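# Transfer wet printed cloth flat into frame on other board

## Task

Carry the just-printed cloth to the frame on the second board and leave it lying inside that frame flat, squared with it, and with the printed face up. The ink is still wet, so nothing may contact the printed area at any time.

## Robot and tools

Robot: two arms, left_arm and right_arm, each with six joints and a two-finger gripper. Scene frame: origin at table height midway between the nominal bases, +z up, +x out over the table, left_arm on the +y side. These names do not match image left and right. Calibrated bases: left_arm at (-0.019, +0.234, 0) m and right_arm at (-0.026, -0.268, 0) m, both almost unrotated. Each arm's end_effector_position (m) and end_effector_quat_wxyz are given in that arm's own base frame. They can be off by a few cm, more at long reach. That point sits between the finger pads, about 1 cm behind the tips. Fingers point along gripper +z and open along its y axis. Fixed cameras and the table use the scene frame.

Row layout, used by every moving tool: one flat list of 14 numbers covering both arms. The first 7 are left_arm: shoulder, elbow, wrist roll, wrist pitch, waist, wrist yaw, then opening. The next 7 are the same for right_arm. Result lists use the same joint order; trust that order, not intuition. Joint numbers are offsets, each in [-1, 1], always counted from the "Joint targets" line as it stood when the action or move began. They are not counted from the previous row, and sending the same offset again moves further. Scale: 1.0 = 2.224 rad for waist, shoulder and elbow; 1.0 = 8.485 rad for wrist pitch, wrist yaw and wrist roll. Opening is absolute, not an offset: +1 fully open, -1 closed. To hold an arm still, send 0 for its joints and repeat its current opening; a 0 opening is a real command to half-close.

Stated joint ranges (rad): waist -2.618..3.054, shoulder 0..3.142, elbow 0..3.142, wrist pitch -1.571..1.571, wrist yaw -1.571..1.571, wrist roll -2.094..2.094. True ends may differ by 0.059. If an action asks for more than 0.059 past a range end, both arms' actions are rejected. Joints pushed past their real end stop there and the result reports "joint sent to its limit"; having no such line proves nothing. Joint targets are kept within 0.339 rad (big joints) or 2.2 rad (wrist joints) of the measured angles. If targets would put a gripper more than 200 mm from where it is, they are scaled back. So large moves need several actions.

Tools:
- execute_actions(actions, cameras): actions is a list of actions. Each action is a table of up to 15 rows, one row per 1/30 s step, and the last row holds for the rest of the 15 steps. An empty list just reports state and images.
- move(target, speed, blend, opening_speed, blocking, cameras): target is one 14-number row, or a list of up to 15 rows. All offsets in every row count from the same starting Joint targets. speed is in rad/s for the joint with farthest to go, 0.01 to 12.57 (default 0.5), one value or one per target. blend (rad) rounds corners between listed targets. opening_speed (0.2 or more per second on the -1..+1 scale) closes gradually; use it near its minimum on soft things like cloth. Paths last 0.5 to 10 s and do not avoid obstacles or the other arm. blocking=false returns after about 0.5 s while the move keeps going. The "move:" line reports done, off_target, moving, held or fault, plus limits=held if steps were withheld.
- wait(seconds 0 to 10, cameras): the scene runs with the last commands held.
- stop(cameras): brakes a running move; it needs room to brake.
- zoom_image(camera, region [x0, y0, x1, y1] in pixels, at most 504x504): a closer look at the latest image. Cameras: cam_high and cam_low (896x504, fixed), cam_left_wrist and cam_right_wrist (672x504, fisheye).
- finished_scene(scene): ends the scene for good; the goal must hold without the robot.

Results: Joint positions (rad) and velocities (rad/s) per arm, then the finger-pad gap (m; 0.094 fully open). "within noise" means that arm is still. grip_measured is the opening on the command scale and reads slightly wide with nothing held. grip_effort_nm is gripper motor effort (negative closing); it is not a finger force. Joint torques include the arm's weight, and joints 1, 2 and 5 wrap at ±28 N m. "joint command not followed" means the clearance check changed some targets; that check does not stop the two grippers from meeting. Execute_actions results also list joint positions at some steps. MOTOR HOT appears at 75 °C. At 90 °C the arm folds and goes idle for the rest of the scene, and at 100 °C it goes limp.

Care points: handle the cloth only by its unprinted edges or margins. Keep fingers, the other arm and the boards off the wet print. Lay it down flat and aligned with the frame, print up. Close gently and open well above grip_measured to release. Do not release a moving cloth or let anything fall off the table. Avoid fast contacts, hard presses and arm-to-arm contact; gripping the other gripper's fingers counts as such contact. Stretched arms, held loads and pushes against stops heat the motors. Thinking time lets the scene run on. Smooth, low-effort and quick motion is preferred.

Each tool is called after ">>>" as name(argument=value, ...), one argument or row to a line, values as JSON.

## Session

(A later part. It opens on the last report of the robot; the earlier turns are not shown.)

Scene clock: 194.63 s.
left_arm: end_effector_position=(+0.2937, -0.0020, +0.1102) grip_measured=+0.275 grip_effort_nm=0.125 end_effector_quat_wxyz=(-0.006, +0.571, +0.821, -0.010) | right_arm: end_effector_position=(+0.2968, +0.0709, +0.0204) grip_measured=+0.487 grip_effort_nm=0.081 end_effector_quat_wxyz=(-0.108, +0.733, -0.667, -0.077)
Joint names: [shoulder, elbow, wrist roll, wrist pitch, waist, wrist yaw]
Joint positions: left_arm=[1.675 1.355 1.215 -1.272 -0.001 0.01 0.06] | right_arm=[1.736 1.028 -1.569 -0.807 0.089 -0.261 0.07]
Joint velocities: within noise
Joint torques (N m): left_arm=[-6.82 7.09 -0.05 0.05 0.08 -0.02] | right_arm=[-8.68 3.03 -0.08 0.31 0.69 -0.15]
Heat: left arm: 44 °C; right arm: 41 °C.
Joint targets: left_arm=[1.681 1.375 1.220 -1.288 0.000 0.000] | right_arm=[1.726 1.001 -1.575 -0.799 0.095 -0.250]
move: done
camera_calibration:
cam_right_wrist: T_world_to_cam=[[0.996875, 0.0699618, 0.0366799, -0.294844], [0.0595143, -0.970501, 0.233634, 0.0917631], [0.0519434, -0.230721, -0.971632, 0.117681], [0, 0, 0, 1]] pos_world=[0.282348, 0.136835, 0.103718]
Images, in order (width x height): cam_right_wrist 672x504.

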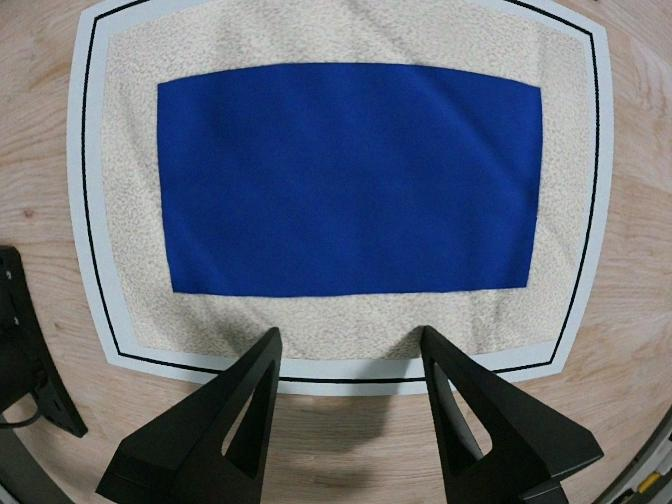

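>>> move(
  target=[
    [0,0,0,0,0,0,0.277,-0.006,-0.0047,0.003,0.0002,-0.0055,0,0.489],
    [0,0,0,0,0,0,0.277,-0.0130,-0.0094,0.0061,0.0004,-0.0085,0,0.489],
  ],
  speed=0.05,
  cameras=["cam_right_wrist"],
)

>>> zoom_image(
  camera="cam_right_wrist",
  region=[60, 0, 340, 400],
)

>>> zoom_image(
  camera="cam_right_wrist",
  region=[340, 0, 620, 400],
)

Scene clock: 196.87 s.
left_arm: end_effector_position=(+0.2937, -0.0020, +0.1102) grip_measured=+0.275 grip_effort_nm=0.120 end_effector_quat_wxyz=(-0.006, +0.571, +0.821, -0.010) | right_arm: end_effector_position=(+0.2911, +0.0685, +0.0205) grip_measured=+0.487 grip_effort_nm=0.095 end_effector_quat_wxyz=(-0.107, +0.717, -0.684, -0.079)
Joint names: [shoulder, elbow, wrist roll, wrist pitch, waist, wrist yaw]
Joint positions: left_arm=[1.675 1.355 1.215 -1.272 -0.001 0.01 0.06] | right_arm=[1.714 1.003 -1.529 -0.804 0.082 -0.261 0.07]
Joint velocities: within noise
Joint torques (N m): left_arm=[-6.79 7.09 -0.05 0.04 0.06 -0.02] | right_arm=[-9.18 3.55 0.01 0.28 -0.36 -0.15]
Heat: left arm: 44 °C; right arm: 41 °C.
Joint targets: left_arm=[1.681 1.375 1.220 -1.288 0.000 0.000] | right_arm=[1.697 0.980 -1.523 -0.796 0.076 -0.250]
move: done
camera_calibration:
cam_right_wrist: T_world_to_cam=[[0.999336, 0.0252043, 0.0263099, -0.286398], [0.0184188, -0.972529, 0.232052, 0.101937], [0.0314359, -0.231413, -0.972348, 0.123554], [0, 0, 0, 1]] pos_world=[0.280446, 0.134947, 0.104018]
Images, in order (width x height): cam_right_wrist 672x504.

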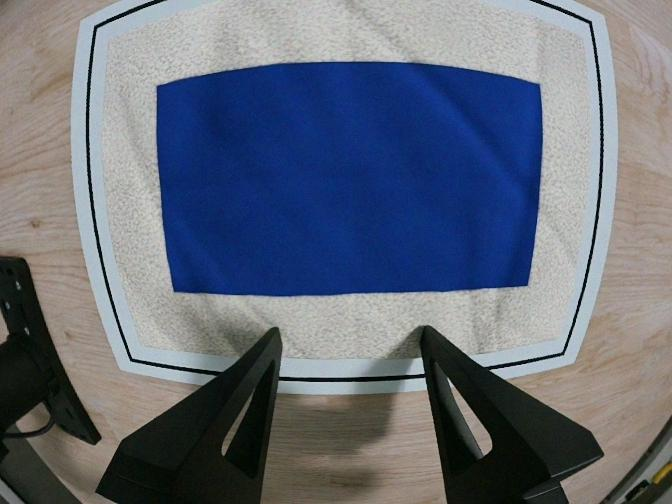

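Scaled by 1.260 from the camera's 672x504 image, which has a finer 960x720 frame.

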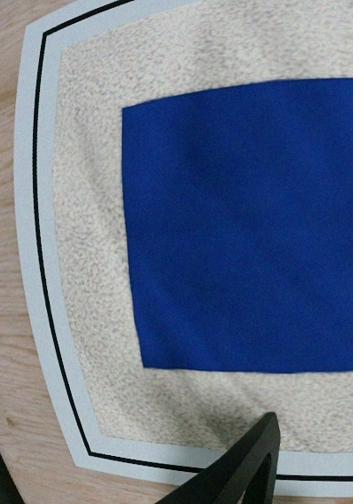

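Scaled by 1.260 from the camera's 672x504 image, which has a finer 960x720 frame.

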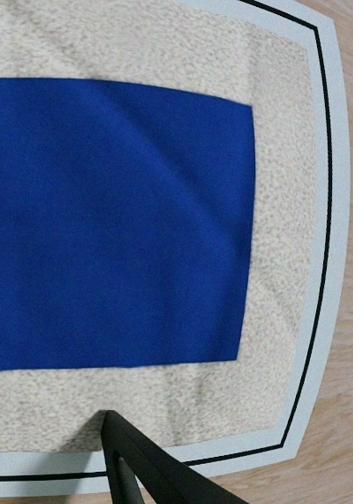

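>>> zoom_image(
  camera="cam_right_wrist",
  region=[80, 300, 260, 400],
)

>>> zoom_image(
  camera="cam_right_wrist",
  region=[440, 280, 620, 400],
)

>>> zoom_image(
  camera="cam_right_wrist",
  region=[460, 0, 640, 100],
)

>>> zoom_image(
  camera="cam_right_wrist",
  region=[60, 0, 240, 100],
)

Scaled by 2.800 from the camera's 672x504 image, which has a finer 960x720 frame.

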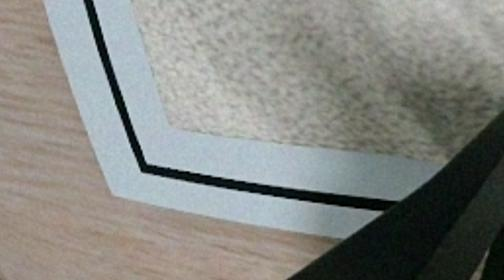

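Scaled by 2.800 from the camera's 672x504 image, which has a finer 960x720 frame.

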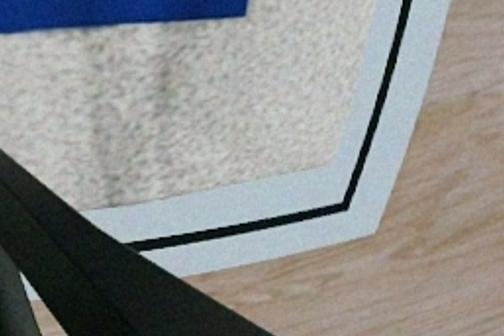

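Scaled by 2.800 from the camera's 672x504 image, which has a finer 960x720 frame.

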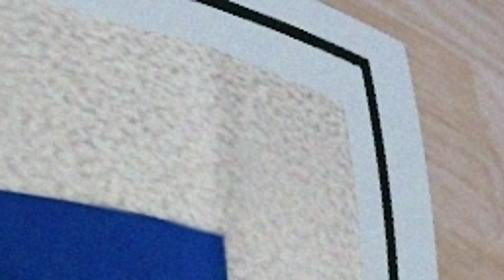

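Scaled by 2.800 from the camera's 672x504 image, which has a finer 960x720 frame.

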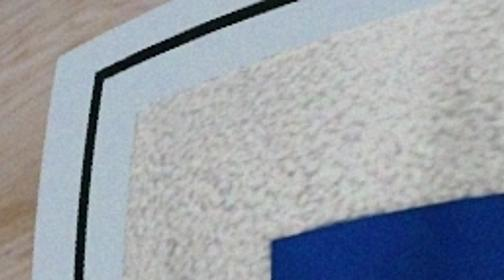

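>>> move(
  target=[
    [0,0,0,0,0,0,0.277,-0.0045,0.022,0,-0.0015,0.001,0,0.489],
    [0,0,0,0,0,0,0.277,-0.0165,0.037,0,-0.0085,0.001,0,0.489],
    [0,0,0,0,0,0,0.277,-0.055,0.105,0,-0.032,0.001,0,0.489],
  ],
  speed=[0.1,0.15,0.3],
  cameras=["cam_right_wrist","cam_high"],
)

>>> zoom_image(
  camera="cam_right_wrist",
  region=[80, 20, 540, 400],
)

Scene clock: 200.73 s.
left_arm: end_effector_position=(+0.2937, -0.0020, +0.1102) grip_measured=+0.275 grip_effort_nm=0.120 end_effector_quat_wxyz=(-0.006, +0.571, +0.821, -0.010) | right_arm: end_effector_position=(+0.2960, +0.0689, +0.0970) grip_measured=+0.487 grip_effort_nm=0.090 end_effector_quat_wxyz=(-0.127, +0.719, -0.681, -0.061)
Joint names: [shoulder, elbow, wrist roll, wrist pitch, waist, wrist yaw]
Joint positions: left_arm=[1.675 1.355 1.215 -1.272 -0.001 0.01 0.06] | right_arm=[1.592 1.186 -1.529 -1.055 0.082 -0.261 0.07]
Joint velocities: within noise
Joint torques (N m): left_arm=[-6.8 7.08 -0.06 0.04 0.05 -0.02] | right_arm=[-8.55 7.83 0.02 0.22 -0.12 -0.17]
Heat: left arm: 44 °C; right arm: 41 °C.
Joint targets: left_arm=[1.681 1.375 1.220 -1.288 0.000 0.000] | right_arm=[1.575 1.214 -1.524 -1.067 0.078 -0.250]
move: done
camera_calibration:
cam_right_wrist: T_world_to_cam=[[0.99647, 0.0246072, 0.0802596, -0.29763], [0.0056463, -0.973555, 0.228385, 0.0887045], [0.083757, -0.227125, -0.970257, 0.181792], [0, 0, 0, 1]] pos_world=[0.280852, 0.134972, 0.180014]
Images, in order (width x height): cam_high 896x504, cam_right_wrist 672x504.

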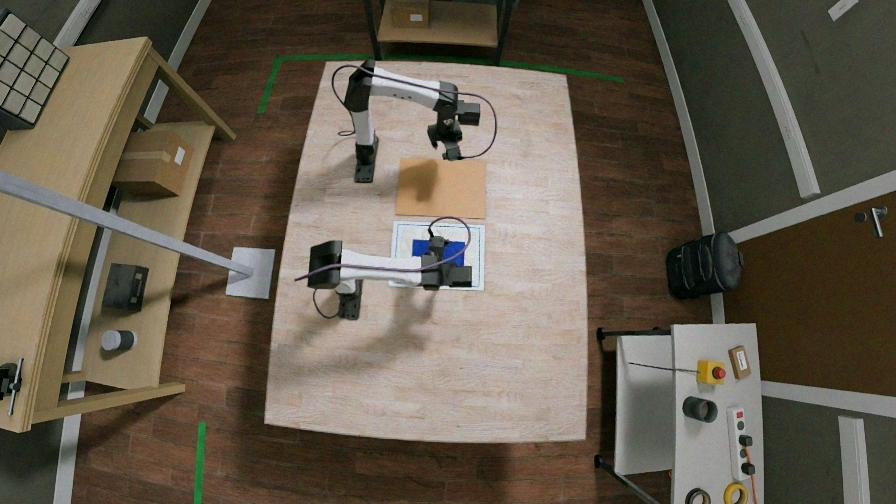

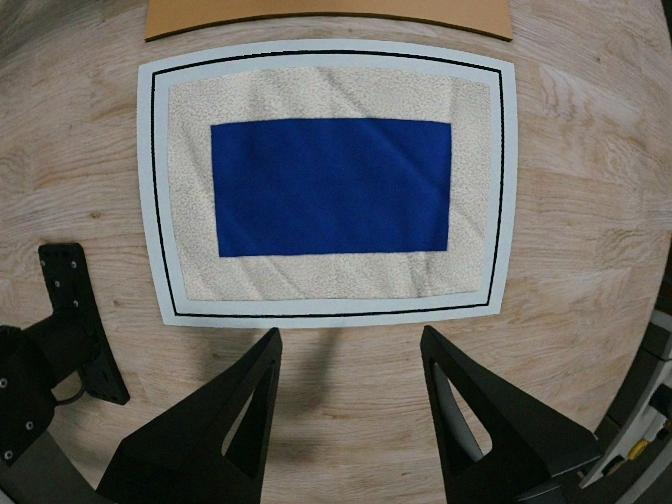

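Scaled by 1.096 from the camera's 672x504 image, which has a finer 960x720 frame.

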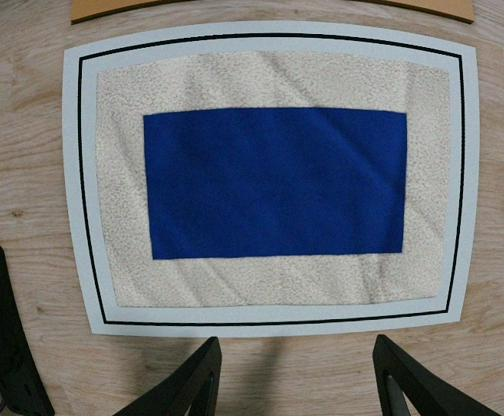

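>>> move(
  target=[0,0,0,0,0,0,0.277,-0.12,0.05,0,-0.05,-0.2,0,0.489],
  speed=0.6,
)

>>> zoom_image(
  camera="cam_low",
  region=[240, 260, 450, 360],
)

>>> zoom_image(
  camera="cam_high",
  region=[370, 200, 500, 310],
)

Scene clock: 202.47 s.
left_arm: end_effector_position=(+0.2937, -0.0020, +0.1102) grip_measured=+0.275 grip_effort_nm=0.120 end_effector_quat_wxyz=(-0.006, +0.571, +0.821, -0.010) | right_arm: end_effector_position=(+0.2185, -0.0355, +0.1856) grip_measured=+0.487 grip_effort_nm=0.090 end_effector_quat_wxyz=(+0.127, -0.550, +0.824, +0.045)
Joint names: [shoulder, elbow, wrist roll, wrist pitch, waist, wrist yaw]
Joint positions: left_arm=[1.675 1.355 1.215 -1.272 -0.001 0.01 0.06] | right_arm=[1.313 1.298 -1.529 -1.479 -0.361 -0.258 0.07]
Joint velocities: within noise
Joint torques (N m): left_arm=[-6.82 7.09 -0.05 0.04 0.06 -0.02] | right_arm=[-4.71 7.61 0.03 0.14 -0.35 -0.18]
Heat: left arm: 44 °C; right arm: 40 °C.
Joint targets: left_arm=[1.681 1.375 1.220 -1.287 0.000 0.000] | right_arm=[1.308 1.325 -1.524 -1.492 -0.367 -0.250]
move: done
camera_calibration:
cam_left_wrist: T_world_to_cam=[[-0.943487, -0.330289, 0.0272519, 0.275592], [-0.278107, 0.833778, 0.476938, 0.0763299], [-0.180249, 0.442406, -0.878514, 0.25549], [0, 0, 0, 1]] pos_world=[0.327297, -0.0856476, 0.180537]
cam_right_wrist: T_world_to_cam=[[0.912669, -0.405954, 0.0472902, -0.21585], [-0.405279, -0.884015, 0.23295, 0.0593797], [-0.0527618, -0.231772, -0.971338, 0.280378], [0, 0, 0, 1]] pos_world=[0.235858, 0.029851, 0.268717]

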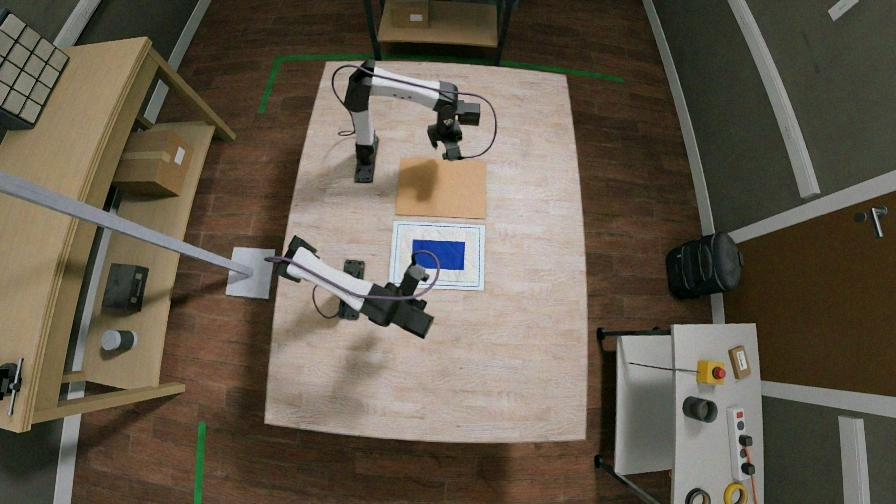

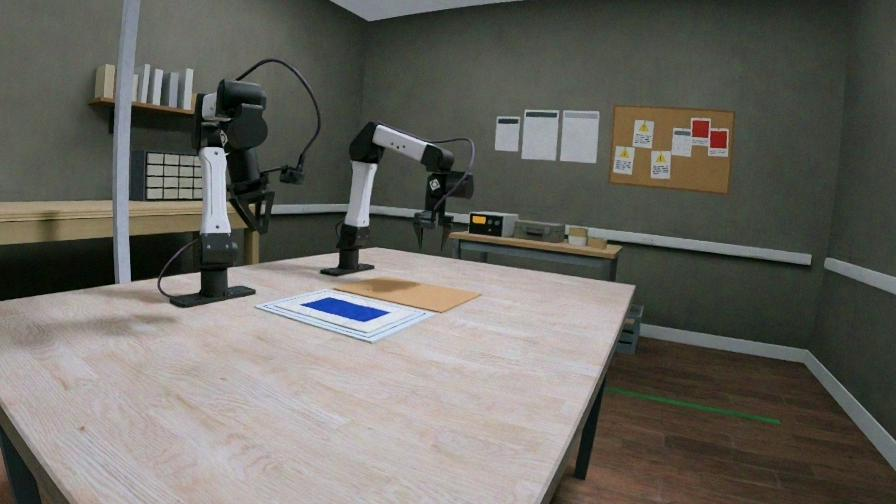

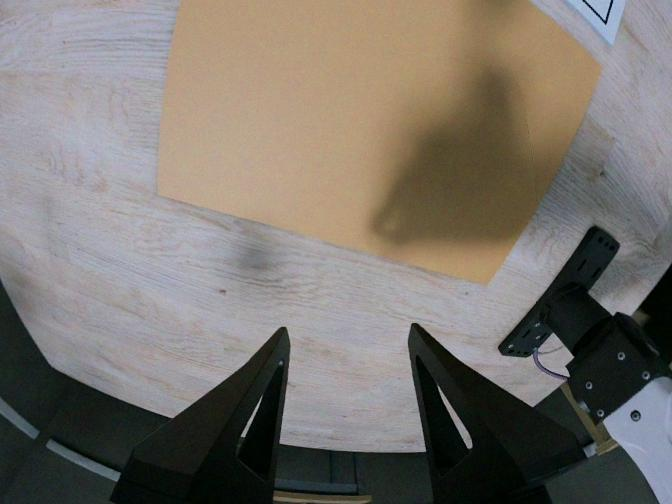

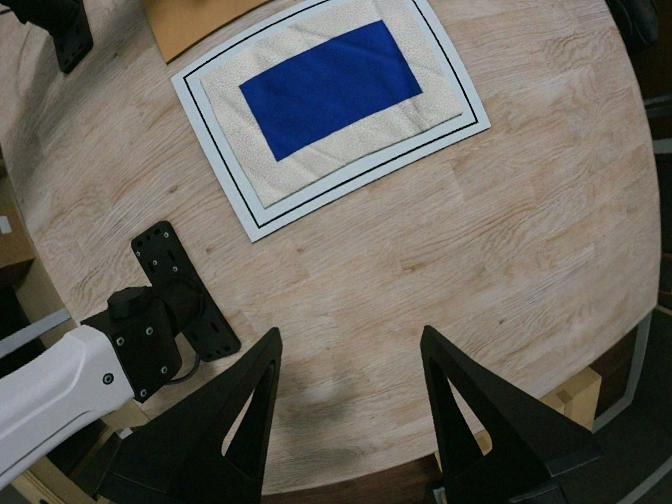

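Scaled by 2.400 from the camera's 896x504 image, which has a finer 1280x720 frame.

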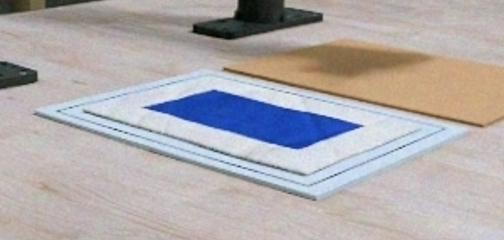

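Scaled by 3.877 from the camera's 896x504 image, which has a finer 1280x720 frame.

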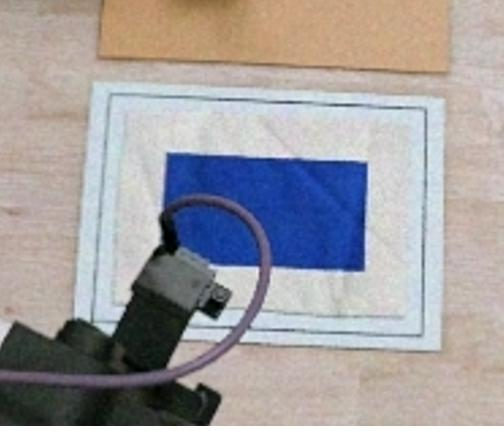

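>>> zoom_image(
  camera="cam_right_wrist",
  region=[200, 0, 480, 220],
)

>>> zoom_image(
  camera="cam_low",
  region=[330, 280, 450, 350],
)

>>> zoom_image(
  camera="cam_right_wrist",
  region=[360, 80, 480, 170],
)

Scaled by 1.800 from the camera's 672x504 image, which has a finer 960x720 frame.

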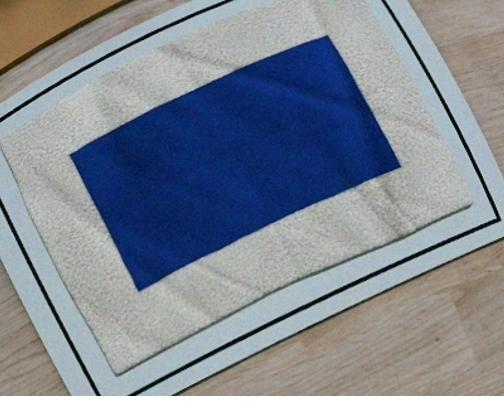

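Scaled by 4.200 from the camera's 896x504 image, which has a finer 1280x720 frame.

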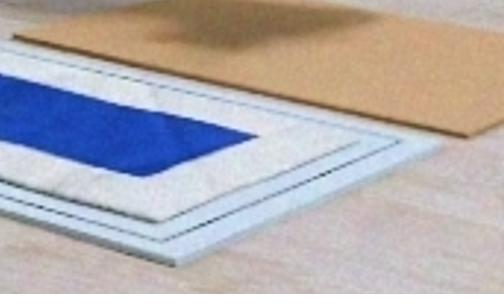

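Scaled by 4.200 from the camera's 672x504 image, which has a finer 960x720 frame.

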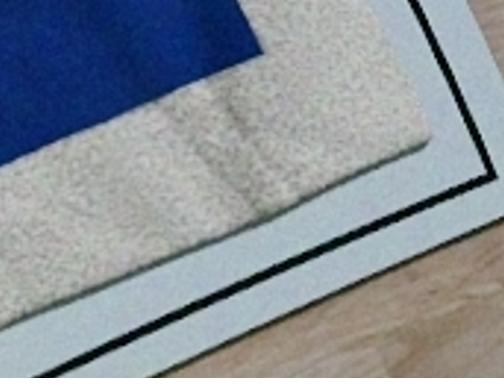

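>>> finished_scene(
  scene=1,
)

The scene is finished: the task was done.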